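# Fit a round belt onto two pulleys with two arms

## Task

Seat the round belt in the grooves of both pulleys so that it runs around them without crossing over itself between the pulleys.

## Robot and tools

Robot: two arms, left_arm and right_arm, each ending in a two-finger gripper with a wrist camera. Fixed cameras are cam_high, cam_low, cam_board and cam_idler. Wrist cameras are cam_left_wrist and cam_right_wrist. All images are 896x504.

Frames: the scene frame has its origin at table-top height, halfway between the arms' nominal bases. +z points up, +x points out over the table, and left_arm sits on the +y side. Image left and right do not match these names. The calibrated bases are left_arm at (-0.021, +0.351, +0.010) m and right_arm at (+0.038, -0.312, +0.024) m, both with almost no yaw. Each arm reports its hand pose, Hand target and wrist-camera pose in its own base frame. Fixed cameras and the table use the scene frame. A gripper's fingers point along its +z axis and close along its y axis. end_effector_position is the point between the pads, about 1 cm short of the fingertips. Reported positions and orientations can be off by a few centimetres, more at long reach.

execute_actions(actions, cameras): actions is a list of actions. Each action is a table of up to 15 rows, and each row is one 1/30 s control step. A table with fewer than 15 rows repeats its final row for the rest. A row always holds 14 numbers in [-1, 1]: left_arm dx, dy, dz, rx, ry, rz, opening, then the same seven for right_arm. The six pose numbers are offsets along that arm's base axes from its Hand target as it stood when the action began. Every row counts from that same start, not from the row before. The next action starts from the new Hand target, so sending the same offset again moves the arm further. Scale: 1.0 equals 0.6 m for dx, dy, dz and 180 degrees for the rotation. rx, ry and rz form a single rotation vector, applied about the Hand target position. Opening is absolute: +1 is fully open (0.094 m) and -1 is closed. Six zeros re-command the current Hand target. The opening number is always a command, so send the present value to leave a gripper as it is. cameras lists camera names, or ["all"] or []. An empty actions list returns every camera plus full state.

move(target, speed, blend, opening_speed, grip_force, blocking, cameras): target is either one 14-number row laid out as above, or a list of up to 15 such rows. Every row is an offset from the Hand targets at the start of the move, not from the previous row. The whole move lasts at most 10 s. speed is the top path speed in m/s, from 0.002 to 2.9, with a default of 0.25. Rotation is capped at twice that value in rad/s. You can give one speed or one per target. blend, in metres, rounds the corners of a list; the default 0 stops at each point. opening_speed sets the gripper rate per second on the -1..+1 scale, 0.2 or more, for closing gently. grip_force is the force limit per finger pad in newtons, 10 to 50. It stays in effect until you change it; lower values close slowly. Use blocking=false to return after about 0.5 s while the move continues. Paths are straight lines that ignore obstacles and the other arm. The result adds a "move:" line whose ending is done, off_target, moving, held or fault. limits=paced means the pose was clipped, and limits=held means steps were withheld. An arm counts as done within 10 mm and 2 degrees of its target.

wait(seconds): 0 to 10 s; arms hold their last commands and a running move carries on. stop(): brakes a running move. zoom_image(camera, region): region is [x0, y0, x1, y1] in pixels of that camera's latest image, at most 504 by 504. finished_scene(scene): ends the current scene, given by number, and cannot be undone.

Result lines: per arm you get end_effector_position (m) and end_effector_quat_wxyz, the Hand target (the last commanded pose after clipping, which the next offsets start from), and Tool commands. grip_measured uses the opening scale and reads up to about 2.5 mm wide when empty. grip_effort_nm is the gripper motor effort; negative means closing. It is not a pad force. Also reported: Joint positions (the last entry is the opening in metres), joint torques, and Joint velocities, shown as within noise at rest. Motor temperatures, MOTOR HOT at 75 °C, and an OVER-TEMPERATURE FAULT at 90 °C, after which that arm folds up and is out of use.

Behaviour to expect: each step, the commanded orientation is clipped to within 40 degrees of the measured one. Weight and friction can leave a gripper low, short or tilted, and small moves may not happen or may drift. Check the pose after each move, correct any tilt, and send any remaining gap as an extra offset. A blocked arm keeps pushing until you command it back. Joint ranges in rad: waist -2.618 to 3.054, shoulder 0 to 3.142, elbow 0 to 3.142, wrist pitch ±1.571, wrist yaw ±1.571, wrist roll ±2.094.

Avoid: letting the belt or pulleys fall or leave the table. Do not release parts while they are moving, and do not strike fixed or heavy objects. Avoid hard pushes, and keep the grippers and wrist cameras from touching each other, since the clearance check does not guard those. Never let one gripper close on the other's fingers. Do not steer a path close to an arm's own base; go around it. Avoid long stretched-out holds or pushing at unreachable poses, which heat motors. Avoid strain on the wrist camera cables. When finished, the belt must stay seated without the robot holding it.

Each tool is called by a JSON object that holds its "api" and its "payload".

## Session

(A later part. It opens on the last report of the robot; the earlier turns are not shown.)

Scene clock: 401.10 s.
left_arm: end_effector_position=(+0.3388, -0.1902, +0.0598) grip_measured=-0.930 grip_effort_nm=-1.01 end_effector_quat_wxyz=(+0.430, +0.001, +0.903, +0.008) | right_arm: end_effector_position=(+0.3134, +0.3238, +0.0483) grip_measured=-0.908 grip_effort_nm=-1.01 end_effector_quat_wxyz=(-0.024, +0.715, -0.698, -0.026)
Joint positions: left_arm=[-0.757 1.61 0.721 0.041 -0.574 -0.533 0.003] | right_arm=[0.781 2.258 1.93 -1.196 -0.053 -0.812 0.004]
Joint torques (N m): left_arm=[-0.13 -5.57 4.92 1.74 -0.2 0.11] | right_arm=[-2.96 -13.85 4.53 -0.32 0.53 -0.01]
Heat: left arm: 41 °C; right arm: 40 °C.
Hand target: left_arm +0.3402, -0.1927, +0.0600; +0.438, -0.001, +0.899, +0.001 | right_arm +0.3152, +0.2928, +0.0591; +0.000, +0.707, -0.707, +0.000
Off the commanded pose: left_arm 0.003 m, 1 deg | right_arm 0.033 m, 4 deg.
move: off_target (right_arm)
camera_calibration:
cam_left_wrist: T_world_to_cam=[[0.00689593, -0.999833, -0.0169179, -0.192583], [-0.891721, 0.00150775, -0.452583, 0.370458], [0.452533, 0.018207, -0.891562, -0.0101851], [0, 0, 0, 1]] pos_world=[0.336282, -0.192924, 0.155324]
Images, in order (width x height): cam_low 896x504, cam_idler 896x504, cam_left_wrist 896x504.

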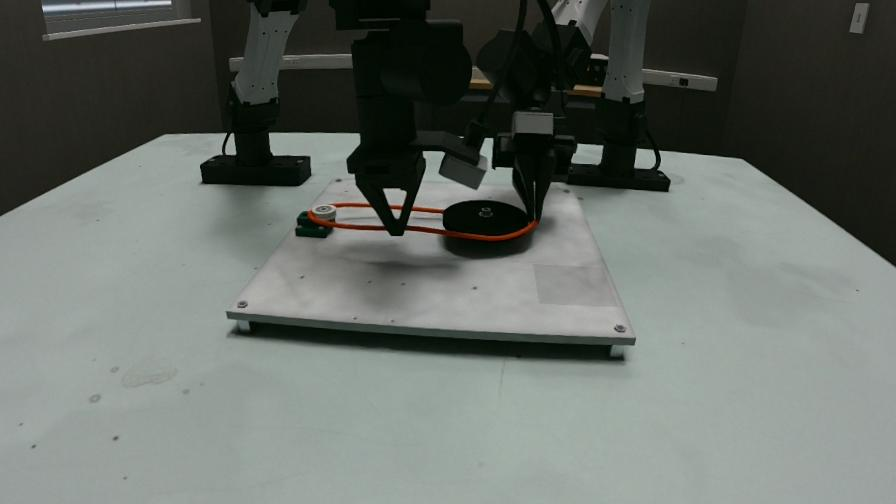

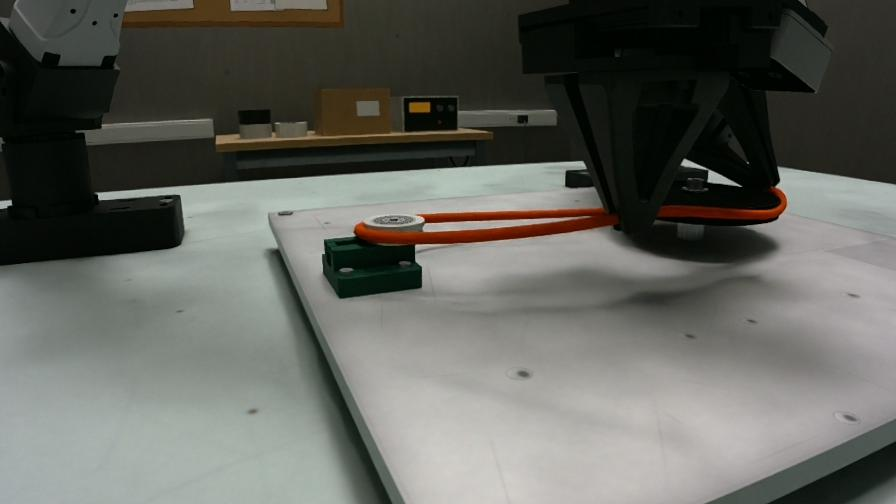

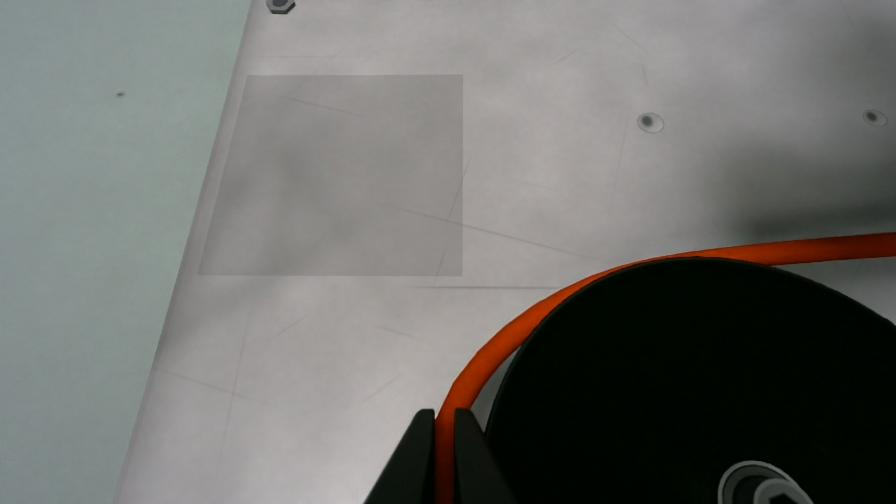

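{"api": "move", "payload": {"target": [[0,0.0,-0.01,0,0,0,-1,0.0,-0.015,0.0,0,0,0,-1],[0,-0.004,-0.01,0,0,0,-0.82,0.0,-0.015,0.0,0,0,0,-1]], "speed": 0.05, "opening_speed": 0.5, "cameras": ["cam_idler","cam_low","cam_left_wrist"]}}

{"api": "zoom_image", "payload": {"camera": "cam_idler", "region": [580, 160, 820, 290]}}

{"api": "zoom_image", "payload": {"camera": "cam_low", "region": [420, 180, 560, 260]}}

Scene clock: 404.07 s.
left_arm: end_effector_position=(+0.3453, -0.1923, +0.0624) grip_measured=-0.823 grip_effort_nm=0.16 end_effector_quat_wxyz=(+0.448, -0.009, +0.894, +0.003) | right_arm: end_effector_position=(+0.3170, +0.2910, +0.0457) grip_measured=-0.908 grip_effort_nm=-1.01 end_effector_quat_wxyz=(+0.003, +0.705, -0.709, -0.009)
Joint positions: left_arm=[-0.757 1.627 0.714 0.106 -0.594 -0.532 0.008] | right_arm=[0.735 2.229 1.875 -1.224 -0.018 -0.829 0.004]
Joint torques (N m): left_arm=[-0.7 -5.12 4.98 1.4 -0.03 0.04] | right_arm=[-0.55 -13.44 4.85 0.02 0.15 0.03]
Heat: left arm: 41 °C; right arm: 42 °C.
Hand target: left_arm +0.3402, -0.1951, +0.0539; +0.438, -0.001, +0.899, +0.001 | right_arm +0.3153, +0.2837, +0.0591; +0.000, +0.707, -0.707, +0.000
Off the commanded pose: left_arm 0.010 m, 2 deg | right_arm 0.015 m, 1 deg.
move: off_target (right_arm)
camera_calibration:
cam_left_wrist: T_world_to_cam=[[0.0204827, -0.99979, 0.000202488, -0.200461], [-0.872876, -0.0179814, -0.487611, 0.369298], [0.487512, 0.00981085, -0.873061, -0.0255859], [0, 0, 0, 1]] pos_world=[0.338931, -0.193527, 0.157776]
Images, in order (width x height): cam_low 896x504, cam_idler 896x504, cam_left_wrist 896x504.

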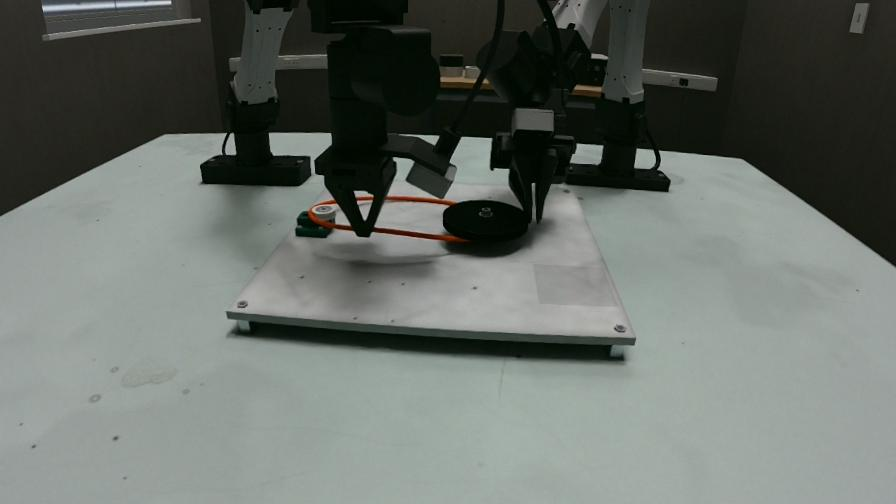

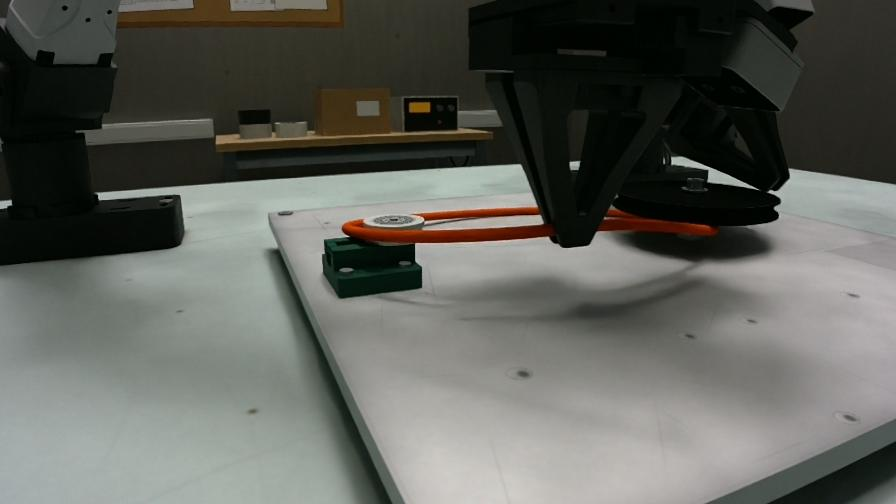

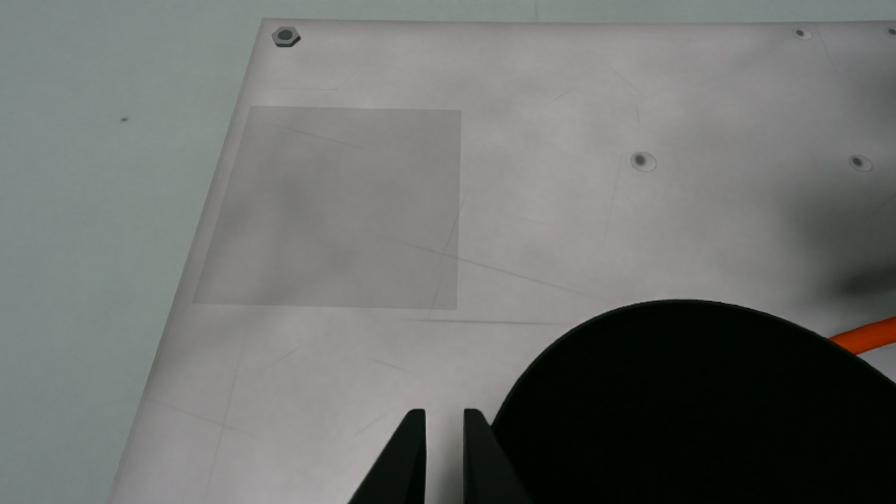

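Scaled by 2.100 from the camera's 896x504 image, which has a finer 1280x720 frame.

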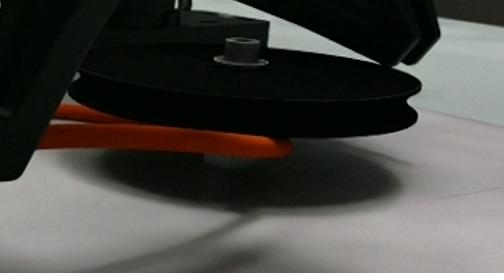

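Scaled by 3.600 from the camera's 896x504 image, which has a finer 1280x720 frame.

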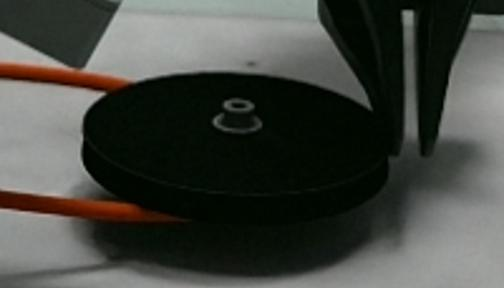

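{"api": "move", "payload": {"target": [[0,0.0,0.12,0,0.05,0,-0.6,0.0,0.0,0.0,0,0,0,-1],[0,0.1,0.12,0,0.05,0,-0.6,-0.03,-0.1,0.0,0,0,0,-1],[0,0.1,0.12,0,0.05,0,-0.6,-0.06,-0.14,0.09,0,0,0,-1],[0,0.1,0.12,0,0.05,0,-0.6,-0.03,0.0,0.1,0,0,0,-1]], "speed": 0.15, "cameras": ["cam_idler","cam_low","cam_board"]}}

Scene clock: 410.30 s.
left_arm: end_effector_position=(+0.3377, -0.1345, +0.1181) grip_measured=-0.602 grip_effort_nm=0.14 end_effector_quat_wxyz=(+0.350, +0.000, +0.937, +0.012) | right_arm: end_effector_position=(+0.2961, +0.2832, +0.1189) grip_measured=-0.908 grip_effort_nm=-1.01 end_effector_quat_wxyz=(-0.005, +0.708, -0.706, -0.004)
Joint positions: left_arm=[-0.554 1.402 0.903 -0.446 -0.372 -0.432 0.019] | right_arm=[0.76 2.113 1.982 -1.428 -0.008 -0.813 0.004]
Joint torques (N m): left_arm=[0.68 -7.08 5.61 1.58 -0.05 0.21] | right_arm=[-0.02 -8.12 8.05 0.12 0.1 0.11]
Motor temperatures (°C): left_arm=[27 36 38 41 26 25 30] | right_arm=[26 44 35 29 25 27 28]
Heat: left arm: 41 °C; right arm: 44 °C.
Hand target: left_arm +0.3402, -0.1350, +0.1259; +0.366, -0.001, +0.931, +0.001 | right_arm +0.2972, +0.2838, +0.1192; +0.000, +0.707, -0.707, +0.000
Off the commanded pose: left_arm 0.008 m, 2 deg | right_arm 0.001 m, 1 deg.
move: done
Images, in order (width x height): cam_low 896x504, cam_board 896x504, cam_idler 896x504.

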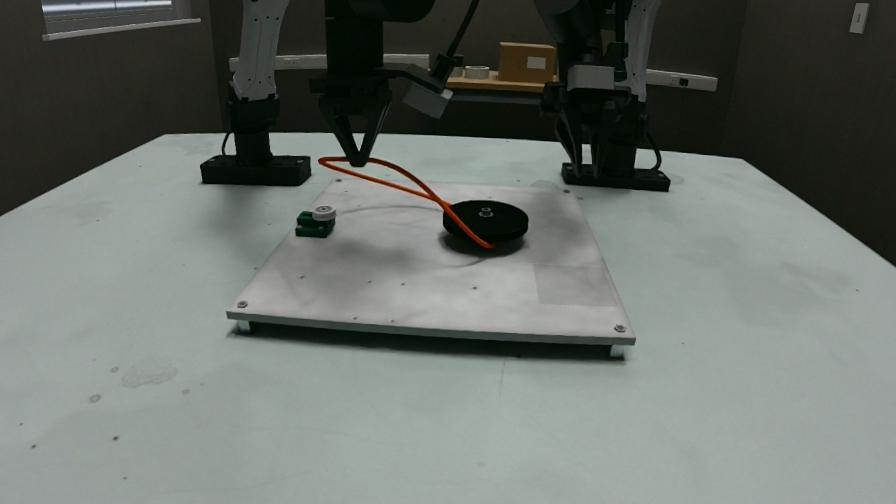

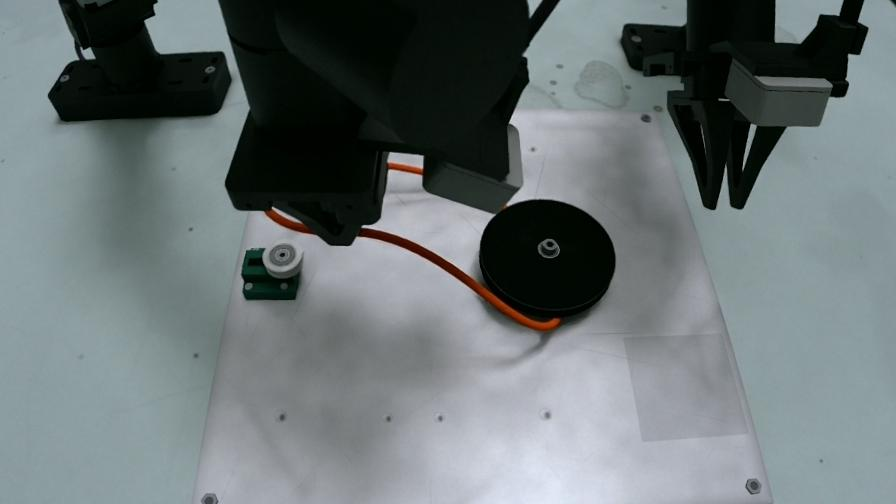

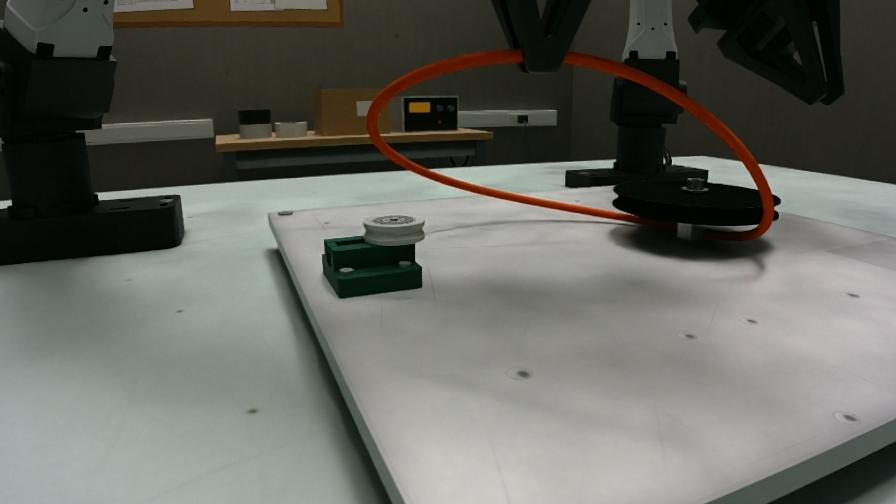

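{"api": "move", "payload": {"target": [[0,0.08,0.05,0,0,0,-0.6,0.09,0.03,-0.06,0,0,0,-1],[0,0.08,0.05,0,0,0,-0.6,0.13,0.15,-0.11,0,0,0,-1],[0,0.08,0.05,0,0,0,-0.6,0.13,0.15,-0.16,0,0,0,-1]], "speed": 0.15, "cameras": ["cam_idler","cam_low","cam_board"]}}

Scene clock: 413.57 s.
left_arm: end_effector_position=(+0.3362, -0.0863, +0.1431) grip_measured=-0.602 grip_effort_nm=0.14 end_effector_quat_wxyz=(+0.349, -0.001, +0.937, +0.009) | right_arm: end_effector_position=(+0.3717, +0.3722, +0.0262) grip_measured=-0.908 grip_effort_nm=-1.01 end_effector_quat_wxyz=(-0.031, +0.710, -0.704, -0.004)
Joint positions: left_arm=[-0.382 1.277 0.903 -0.525 -0.264 -0.293 0.019] | right_arm=[0.783 2.799 2.846 -1.556 -0.008 -0.795 0.004]
Joint torques (N m): left_arm=[0.79 -5.87 7.91 1.46 0.03 0.22] | right_arm=[-0.17 -11.43 7.13 0.43 0.1 0.21]
Heat: left arm: 41 °C; right arm: 44 °C.
Hand target: left_arm +0.3401, -0.0871, +0.1560; +0.366, -0.001, +0.931, +0.001 | right_arm +0.3751, +0.3737, +0.0231; +0.000, +0.707, -0.707, +0.000
Off the commanded pose: left_arm 0.013 m, 2 deg | right_arm 0.005 m, 4 deg.
elbow stopped short (right arm): the move would have taken joint 3 (elbow) straighter than the controller allows.
move: off_target (left_arm, right_arm)
Images, in order (width x height): cam_low 896x504, cam_board 896x504, cam_idler 896x504.

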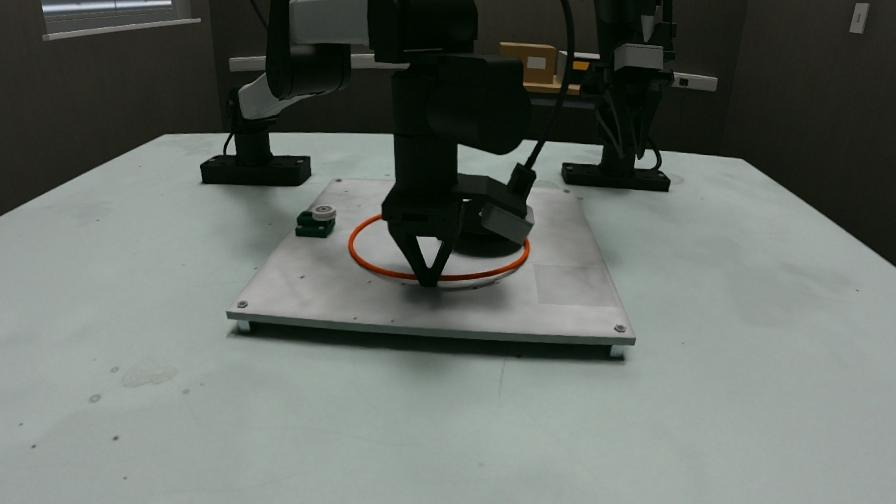

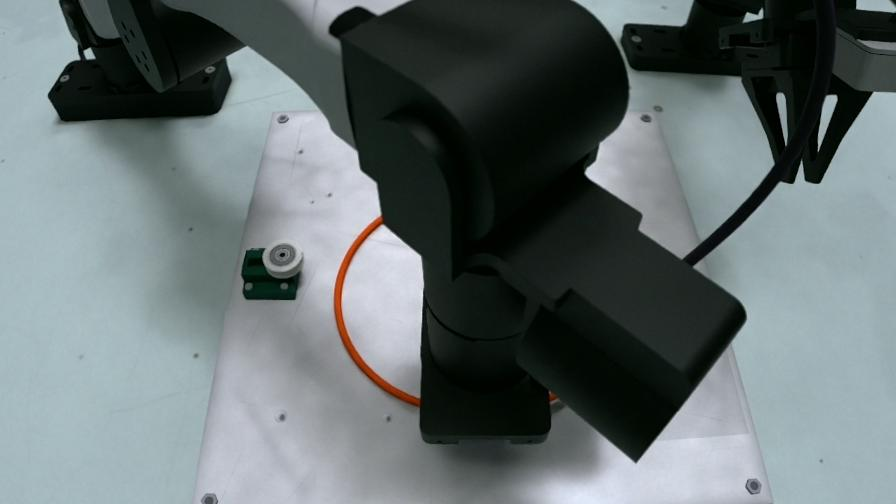

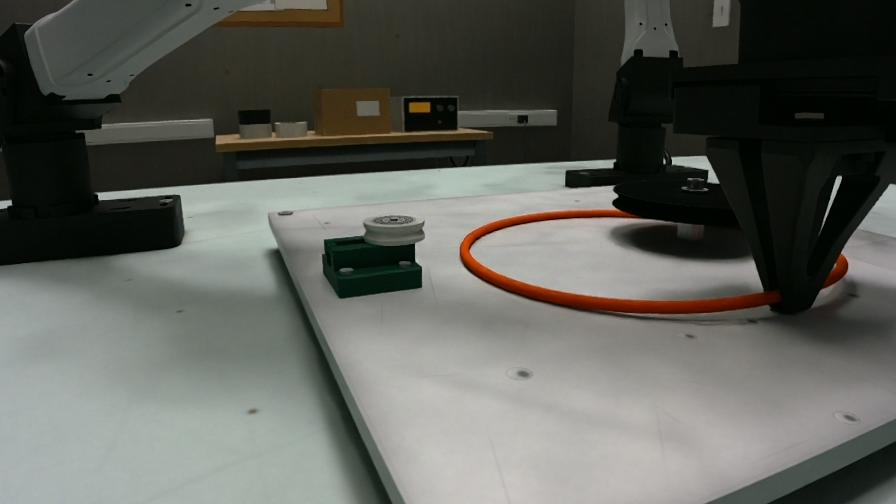

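{"api": "move", "payload": {"target": [[0,0,0,0,0,0,-0.6,-0.03,0.035,0.005,0,0,0,-1],[0,0,0,0,0,0,-0.6,-0.03,0.035,-0.003,0,0,0,-0.7],[0,0,0,0,0,0,-0.6,-0.03,0.035,0.13,0,0,0,-0.7],[0,0,0,0,0,0,-0.6,-0.17,-0.05,0.13,0.126,-0.126,-0.488,-0.4]], "speed": 0.2, "cameras": ["cam_idler","cam_board","cam_right_wrist"]}}

Scene clock: 422.20 s.
left_arm: end_effector_position=(+0.3362, -0.0863, +0.1431) grip_measured=-0.602 grip_effort_nm=0.14 end_effector_quat_wxyz=(+0.349, -0.001, +0.937, +0.009) | right_arm: end_effector_position=(+0.2752, +0.3479, +0.0905) grip_measured=-0.402 grip_effort_nm=0.11 end_effector_quat_wxyz=(+0.240, -0.006, +0.971, -0.002)
Joint positions: left_arm=[-0.382 1.277 0.903 -0.525 -0.264 -0.293 0.019] | right_arm=[1.062 2.003 1.616 -0.933 0.42 0.997 0.028]
Joint torques (N m): left_arm=[0.79 -5.86 7.92 1.46 0.03 0.22] | right_arm=[0.43 -11.73 5.44 0.7 0.58 0.23]
Heat: left arm: 41 °C; right arm: 46 °C.
Hand target: left_arm +0.3401, -0.0871, +0.1560; +0.366, -0.001, +0.931, +0.001 | right_arm +0.2732, +0.3437, +0.1012; +0.250, -0.001, +0.968, +0.000
Off the commanded pose: left_arm 0.013 m, 2 deg | right_arm 0.012 m, 1 deg.
elbow stopped short (right arm): the move would have taken joint 3 (elbow) straighter than the controller allows.
move: off_target (left_arm, right_arm); target 2's new opening was sent with right_arm's hand 0.008 m and 4 deg from that target; target 4's new opening was sent with right_arm's hand 0.012 m and 1 deg from that target
camera_calibration:
cam_right_wrist: T_world_to_cam=[[0.00945692, -0.999911, 0.00936077, 0.346379], [-0.998545, -0.00994009, -0.0529919, 0.321807], [0.0530803, -0.00884602, -0.998551, 0.169678], [0, 0, 0, 1]] pos_world=[0.309057, 0.351048, 0.183243]
Images, in order (width x height): cam_board 896x504, cam_idler 896x504, cam_right_wrist 896x504.

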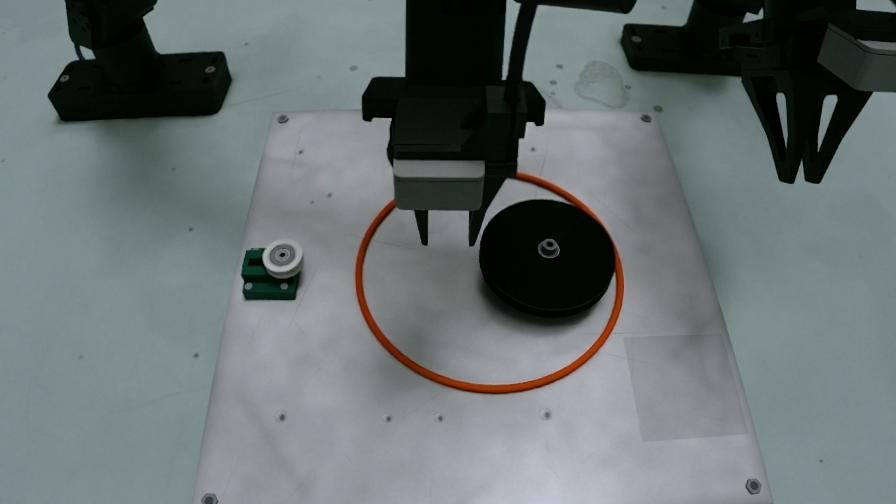

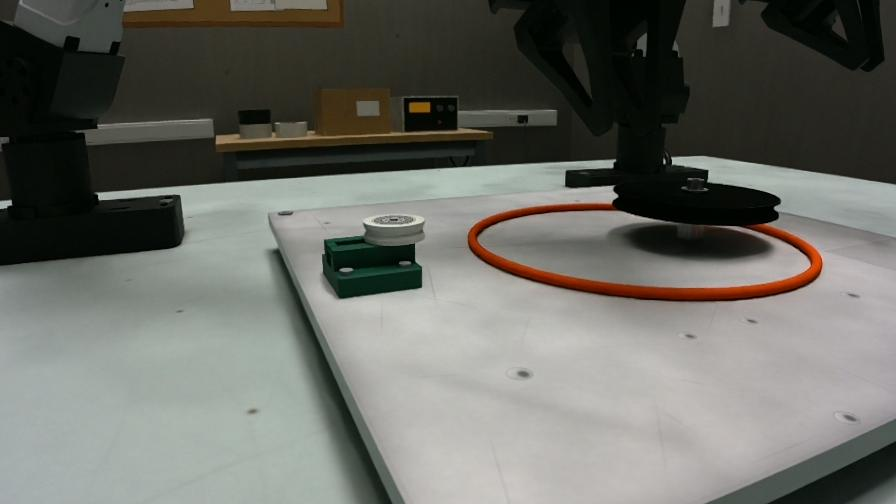

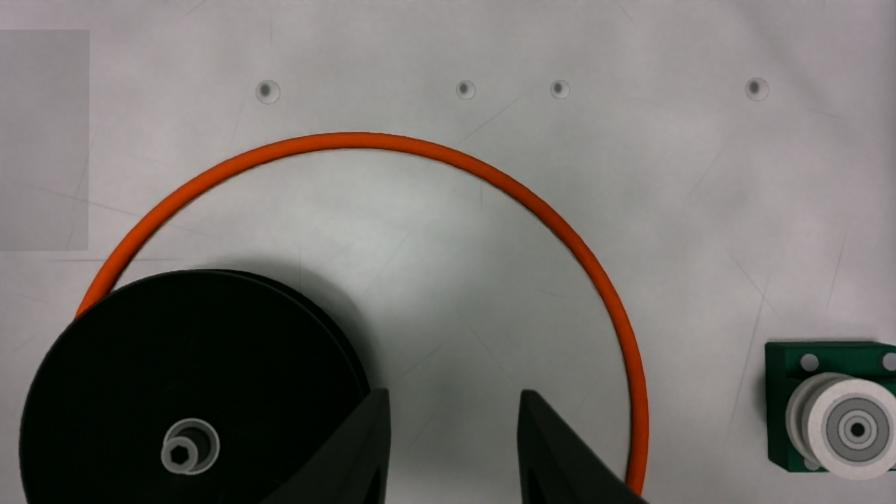

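{"api": "move", "payload": {"target": [[0,0.0,0,0,0,0,-0.6,-0.008,-0.1,-0.06,0,0,0,-0.4],[0,0,0,0,0,0,-0.6,-0.008,-0.1,-0.138,0,0,0,-0.4],[0,0,0,0,0,0,-0.6,-0.008,-0.1,-0.138,0,0,0,-0.95],[0,0,0,0,0,0,-0.6,-0.008,-0.072,-0.134,0,0,0,-0.95],[0,-0.141,-0.05,0,0,0,-0.6,-0.008,-0.072,-0.138,0,0,0,-0.5]], "speed": 0.15, "opening_speed": 1, "cameras": ["cam_idler","cam_board","cam_left_wrist"]}}

Scene clock: 429.47 s.
left_arm: end_effector_position=(+0.3264, -0.1634, +0.1093) grip_measured=-0.602 grip_effort_nm=0.14 end_effector_quat_wxyz=(+0.338, +0.013, +0.941, +0.011) | right_arm: end_effector_position=(+0.2690, +0.2906, +0.0221) grip_measured=-0.502 grip_effort_nm=0.12 end_effector_quat_wxyz=(+0.254, -0.002, +0.967, -0.012)
Joint positions: left_arm=[-0.655 1.455 0.933 -0.476 -0.409 -0.505 0.019] | right_arm=[1.013 1.896 1.166 -0.569 0.443 0.948 0.023]
Joint torques (N m): left_arm=[-0.32 -4.72 9.8 1.5 -0.4 -0.08] | right_arm=[0.43 -5.94 6.76 1.04 0.19 0.24]
Heat: left arm: 41 °C; right arm: 45 °C.
Hand target: left_arm +0.3403, -0.1716, +0.1259; +0.366, -0.001, +0.931, +0.001 | right_arm +0.2683, +0.3005, +0.0182; +0.250, -0.001, +0.968, +0.000
Off the commanded pose: left_arm 0.023 m, 4 deg | right_arm 0.011 m, 1 deg.
move: off_target (left_arm, right_arm); target 5's new opening was sent with right_arm's hand 0.014 m and 2 deg from that target
camera_calibration:
cam_left_wrist: T_world_to_cam=[[-0.0158468, -0.999316, -0.0334271, -0.155575], [-0.963425, 0.0242048, -0.266882, 0.388538], [0.267508, 0.0279753, -0.963149, 0.108931], [0, 0, 0, 1]] pos_world=[0.342722, -0.167921, 0.20341]
Images, in order (width x height): cam_board 896x504, cam_idler 896x504, cam_left_wrist 896x504.

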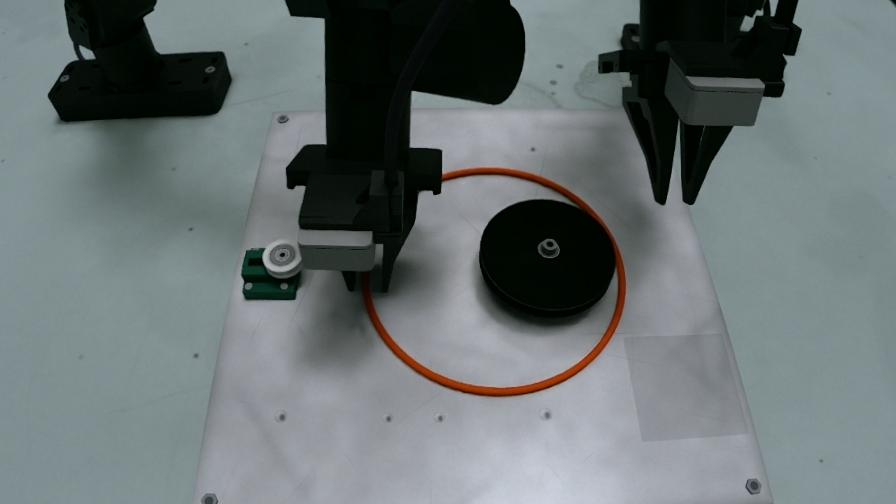

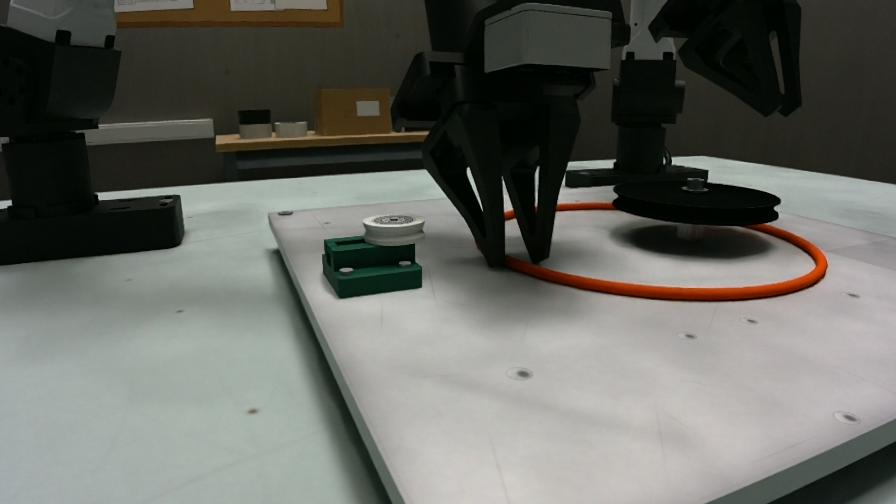

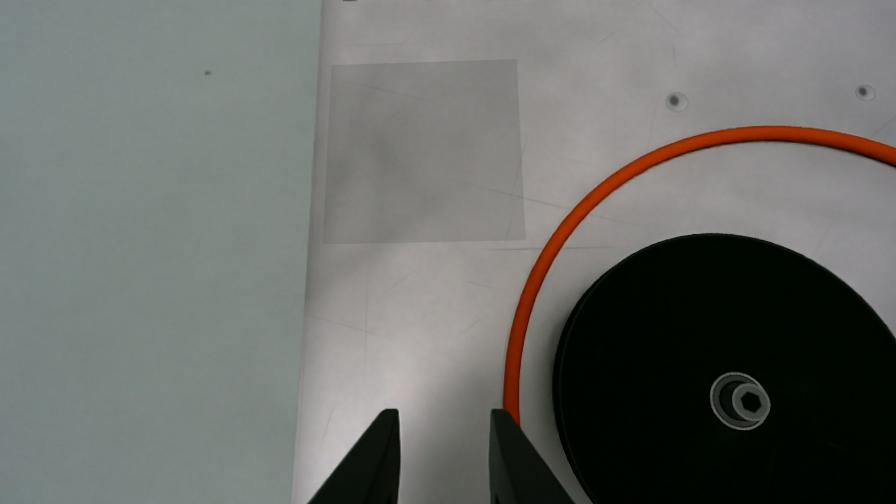

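{"api": "move", "payload": {"target": [[0,0,0,0,0,0,-0.6,0,-0.008,-0.005,0,0,0,-1],[0,0,0,0,0,0,-0.6,0,0.022,-0.001,0,0,0,-1],[0,0,0,0,0,0,-0.6,0,0.022,-0.004,0,0,0,-0.5]], "speed": 0.1, "opening_speed": 1, "cameras": ["cam_idler","cam_board","cam_left_wrist"]}}

Scene clock: 432.50 s.
left_arm: end_effector_position=(+0.3264, -0.1634, +0.1093) grip_measured=-0.602 grip_effort_nm=0.14 end_effector_quat_wxyz=(+0.338, +0.013, +0.941, +0.011) | right_arm: end_effector_position=(+0.2707, +0.3035, +0.0220) grip_measured=-0.502 grip_effort_nm=0.12 end_effector_quat_wxyz=(+0.257, +0.000, +0.966, -0.009)
Joint positions: left_arm=[-0.655 1.455 0.933 -0.476 -0.409 -0.505 0.019] | right_arm=[1.03 1.934 1.216 -0.582 0.45 0.968 0.023]
Joint torques (N m): left_arm=[-0.34 -4.74 9.78 1.5 -0.4 -0.07] | right_arm=[0.81 -5.89 7.31 0.95 0.2 0.18]
Heat: left arm: 41 °C; right arm: 44 °C.
Hand target: left_arm +0.3403, -0.1716, +0.1259; +0.366, -0.001, +0.931, +0.001 | right_arm +0.2684, +0.3138, +0.0159; +0.250, -0.001, +0.968, +0.000
Off the commanded pose: left_arm 0.023 m, 4 deg | right_arm 0.012 m, 1 deg.
move: off_target (left_arm, right_arm); target 3's new opening was sent with right_arm's hand 0.012 m and 1 deg from that target
camera_calibration:
cam_left_wrist: T_world_to_cam=[[-0.0158468, -0.999316, -0.0334271, -0.155575], [-0.963425, 0.0242048, -0.266882, 0.388538], [0.267508, 0.0279753, -0.963149, 0.108931], [0, 0, 0, 1]] pos_world=[0.342722, -0.167921, 0.20341]
Images, in order (width x height): cam_board 896x504, cam_idler 896x504, cam_left_wrist 896x504.

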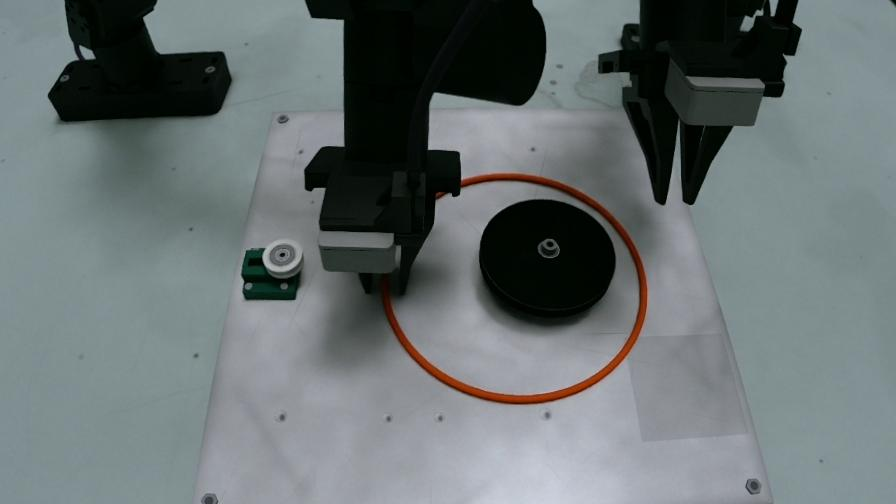

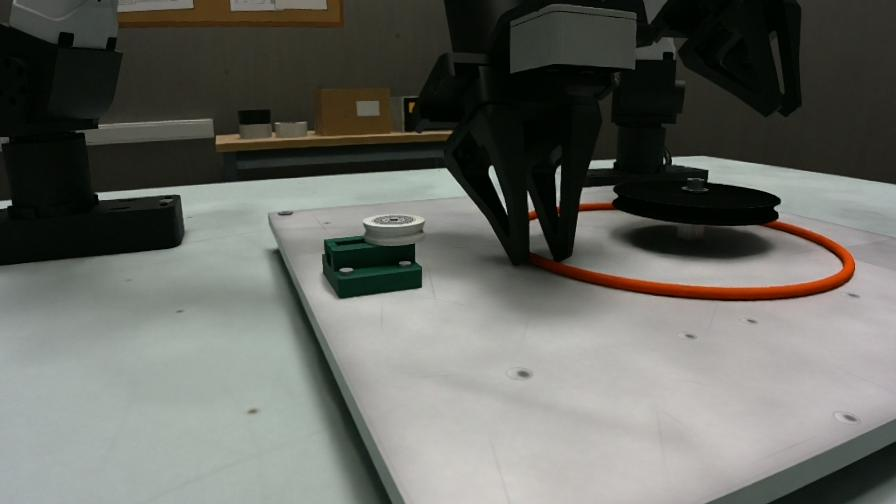

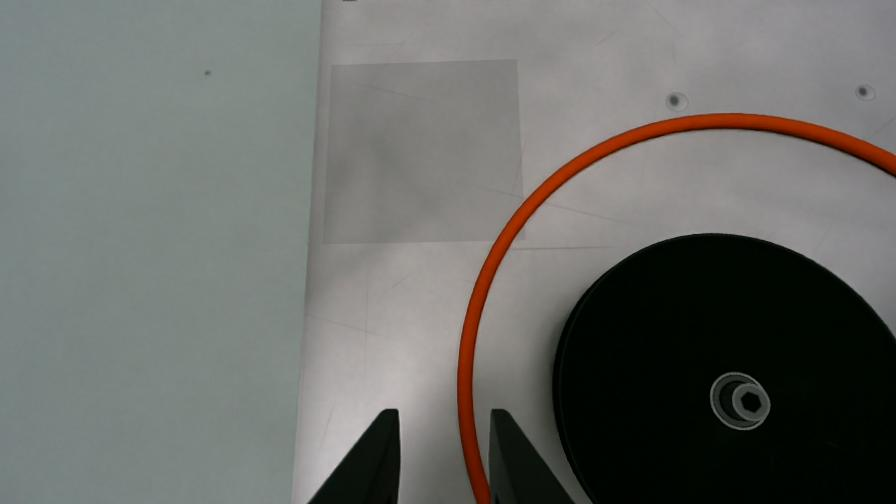

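{"api": "move", "payload": {"target": [[0.01,-0.008,-0.12,0,0.02,0,-0.5,0,0.0,0,0,0,0,-0.5],[0.01,-0.008,-0.159,0,0.02,0,-0.5,0,0.0,0.0,0,0,0,-0.5],[0.01,-0.008,-0.159,0,0.02,0,-1,0,0.0,0.0,0,0,0,-0.5],[0.01,-0.008,-0.1,-0.06,0.02,0,-1,0,-0.005,0.03,0,0,0,-0.5],[0.01,-0.008,-0.08,-0.12,0.02,0,-1,0,-0.01,0.005,0,0,0,-0.5]], "speed": 0.12, "opening_speed": 1, "cameras": ["cam_idler","cam_board","cam_right_wrist"]}}

Scene clock: 439.03 s.
left_arm: end_effector_position=(+0.3416, -0.1754, +0.0659) grip_measured=-0.927 grip_effort_nm=-1.01 end_effector_quat_wxyz=(+0.311, -0.062, +0.935, -0.156) | right_arm: end_effector_position=(+0.2713, +0.3077, +0.0251) grip_measured=-0.502 grip_effort_nm=0.11 end_effector_quat_wxyz=(+0.255, +0.001, +0.967, -0.002)
Joint positions: left_arm=[-0.506 1.505 0.755 -0.113 -0.07 -0.613 0.003] | right_arm=[1.03 1.934 1.23 -0.587 0.44 0.968 0.023]
Joint torques (N m): left_arm=[0.84 -7.88 5.35 1.78 0.1 0] | right_arm=[-0.14 -7.72 4.59 1.02 0.25 0.15]
Heat: left arm: 41 °C; right arm: 43 °C.
Hand target: left_arm +0.3463, -0.1764, +0.0780; +0.330, -0.069, +0.925, -0.174 | right_arm +0.2683, +0.3077, +0.0189; +0.250, -0.001, +0.968, +0.000
Off the commanded pose: left_arm 0.013 m, 3 deg | right_arm 0.007 m, 1 deg.
move: off_target (left_arm)
camera_calibration:
cam_right_wrist: T_world_to_cam=[[-0.00326587, -0.999972, 0.0067433, 0.310417], [-0.996414, 0.00268397, -0.0845677, 0.310457], [0.0845473, -0.00699531, -0.996395, 0.095135], [0, 0, 0, 1]] pos_world=[0.302315, 0.310241, 0.118954]
Images, in order (width x height): cam_board 896x504, cam_idler 896x504, cam_right_wrist 896x504.

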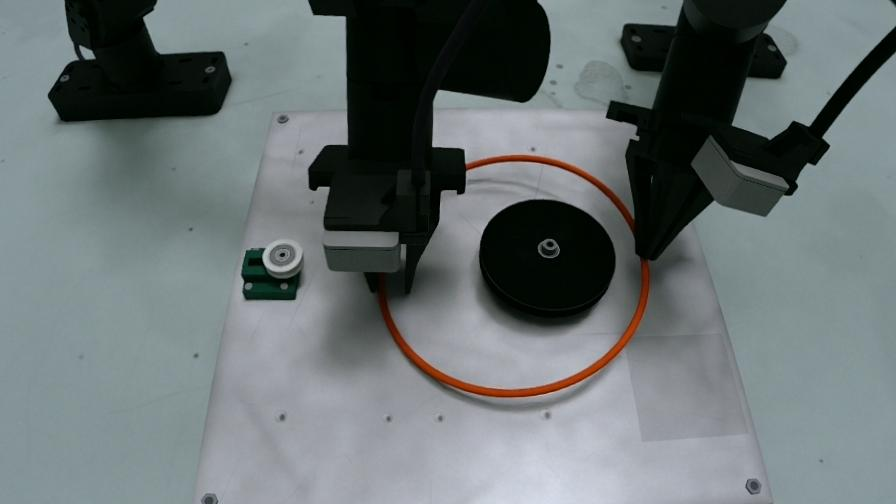

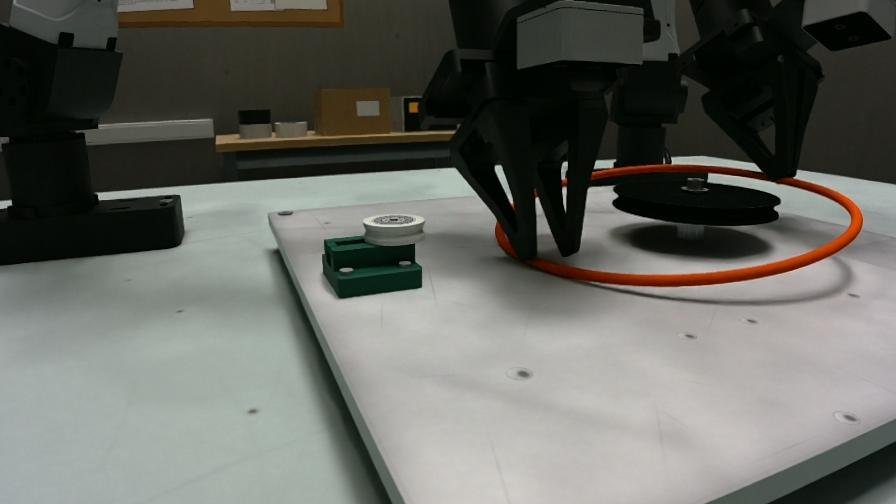

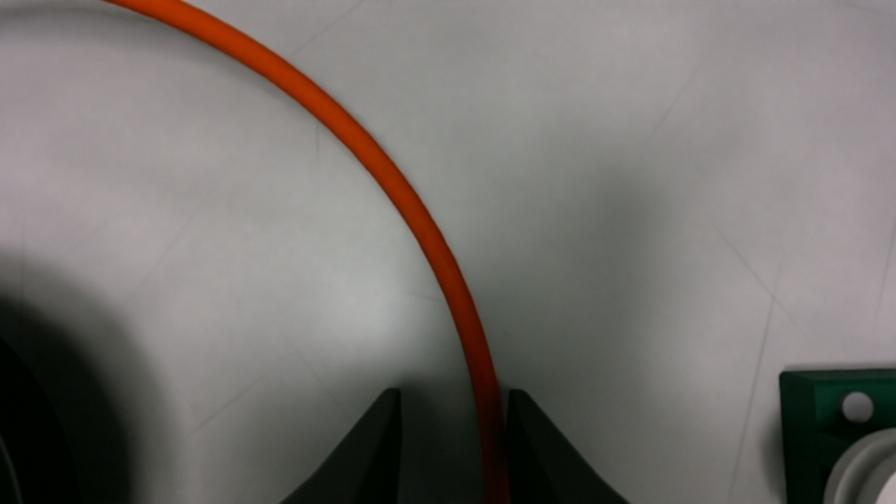

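{"api": "move", "payload": {"target": [[0,0,0,0,0,0,-1,0,-0.005,-0.006,0,0,0,-0.5],[0,0,0,0,0,0,-1,0,-0.005,-0.006,0,0,0,-1],[-0.005,0,0.02,0.05,0,0,-1,0,-0.01,0.04,0,0,0,-1],[-0.01,0,0.03,0.115,-0.02,0,-1,0,-0.025,0.068,0,-0.01,0,-1],[-0.01,-0.008,-0.038,0.115,-0.02,0,-1,0,-0.08,0.068,0,-0.01,0,-1],[-0.01,-0.014,-0.042,0.115,-0.02,0,-1,0,-0.133,0.064,0,-0.01,0,-1]], "speed": 0.1, "opening_speed": 1, "cameras": ["cam_low","cam_idler","cam_board"]}}

{"api": "zoom_image", "payload": {"camera": "cam_idler", "region": [420, 120, 880, 320]}}

{"api": "zoom_image", "payload": {"camera": "cam_low", "region": [280, 160, 600, 300]}}

Scene clock: 446.43 s.
left_arm: end_effector_position=(+0.3371, -0.1874, +0.0520) grip_measured=-0.927 grip_effort_nm=-1.01 end_effector_quat_wxyz=(+0.354, +0.005, +0.935, -0.015) | right_arm: end_effector_position=(+0.2683, +0.2321, +0.0541) grip_measured=-0.923 grip_effort_nm=-1.01 end_effector_quat_wxyz=(+0.262, -0.003, +0.965, -0.003)
Joint positions: left_arm=[-0.687 1.611 0.808 -0.149 -0.406 -0.545 0.003] | right_arm=[0.912 1.645 0.984 -0.57 0.414 0.832 0.004]
Joint torques (N m): left_arm=[-0.24 -5.55 5.57 1.48 -0.51 -0.01] | right_arm=[-0.96 -8.05 5 1.03 0.34 0.03]
Heat: left arm: 41 °C; right arm: 43 °C.
Hand target: left_arm +0.3402, -0.1849, +0.0527; +0.366, -0.003, +0.931, -0.007 | right_arm +0.2683, +0.2280, +0.0573; +0.265, -0.001, +0.964, +0.000
Off the commanded pose: left_arm 0.004 m, 2 deg | right_arm 0.005 m, 1 deg.
move: done
Images, in order (width x height): cam_low 896x504, cam_board 896x504, cam_idler 896x504.

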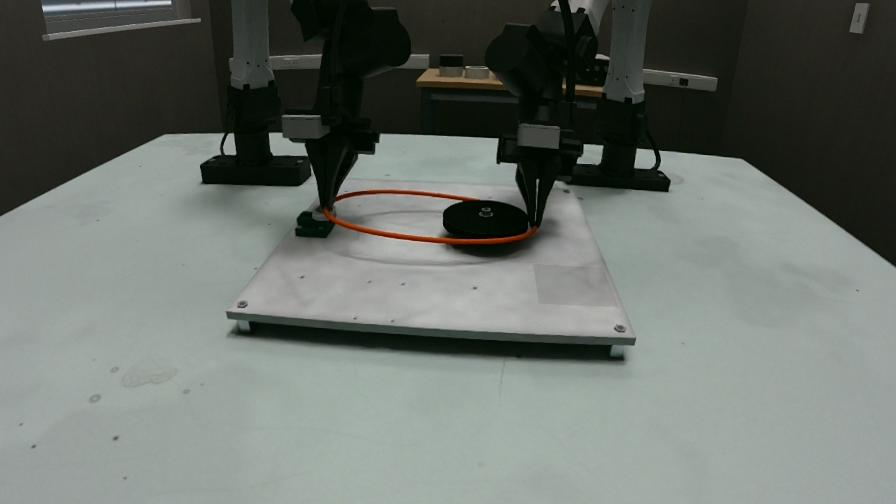

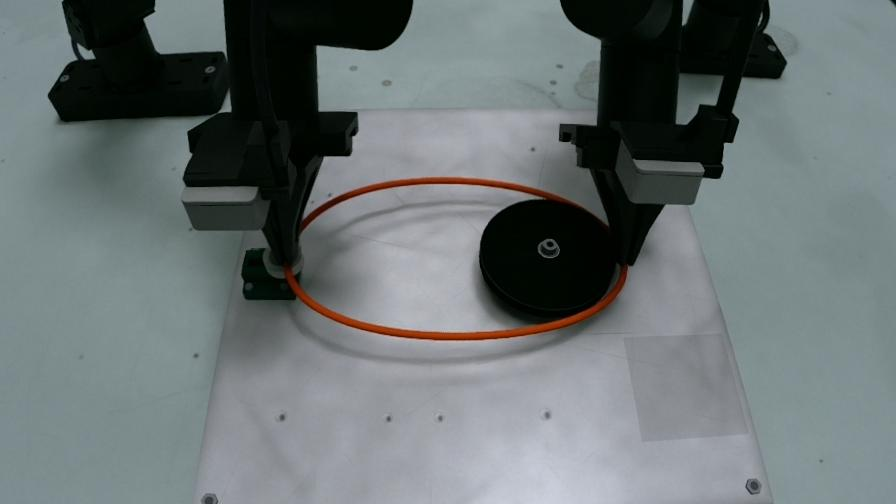

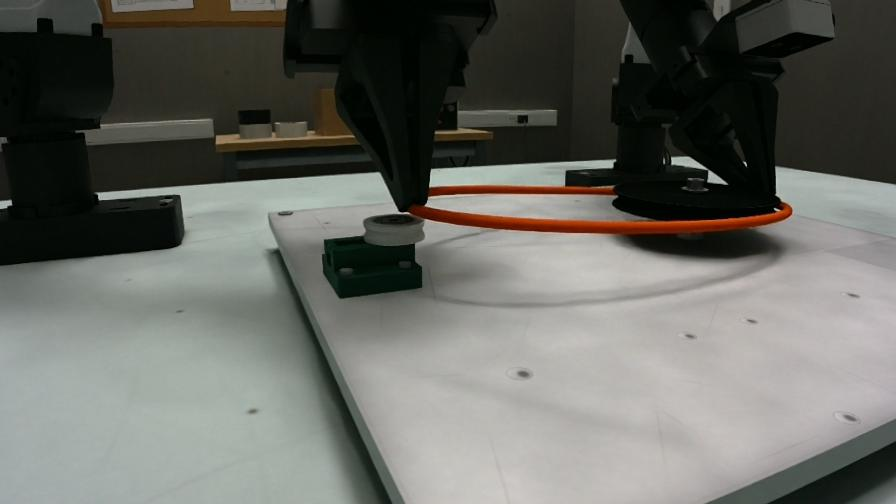

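Scaled by 1.096 from the camera's 896x504 image, which has a finer 1280x720 frame.

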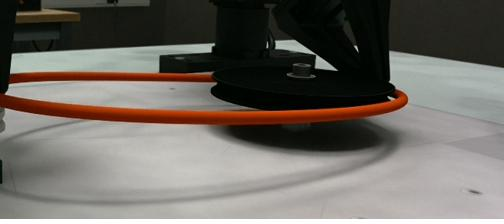

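Scaled by 1.575 from the camera's 896x504 image, which has a finer 1280x720 frame.

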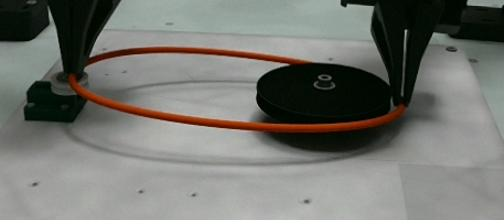

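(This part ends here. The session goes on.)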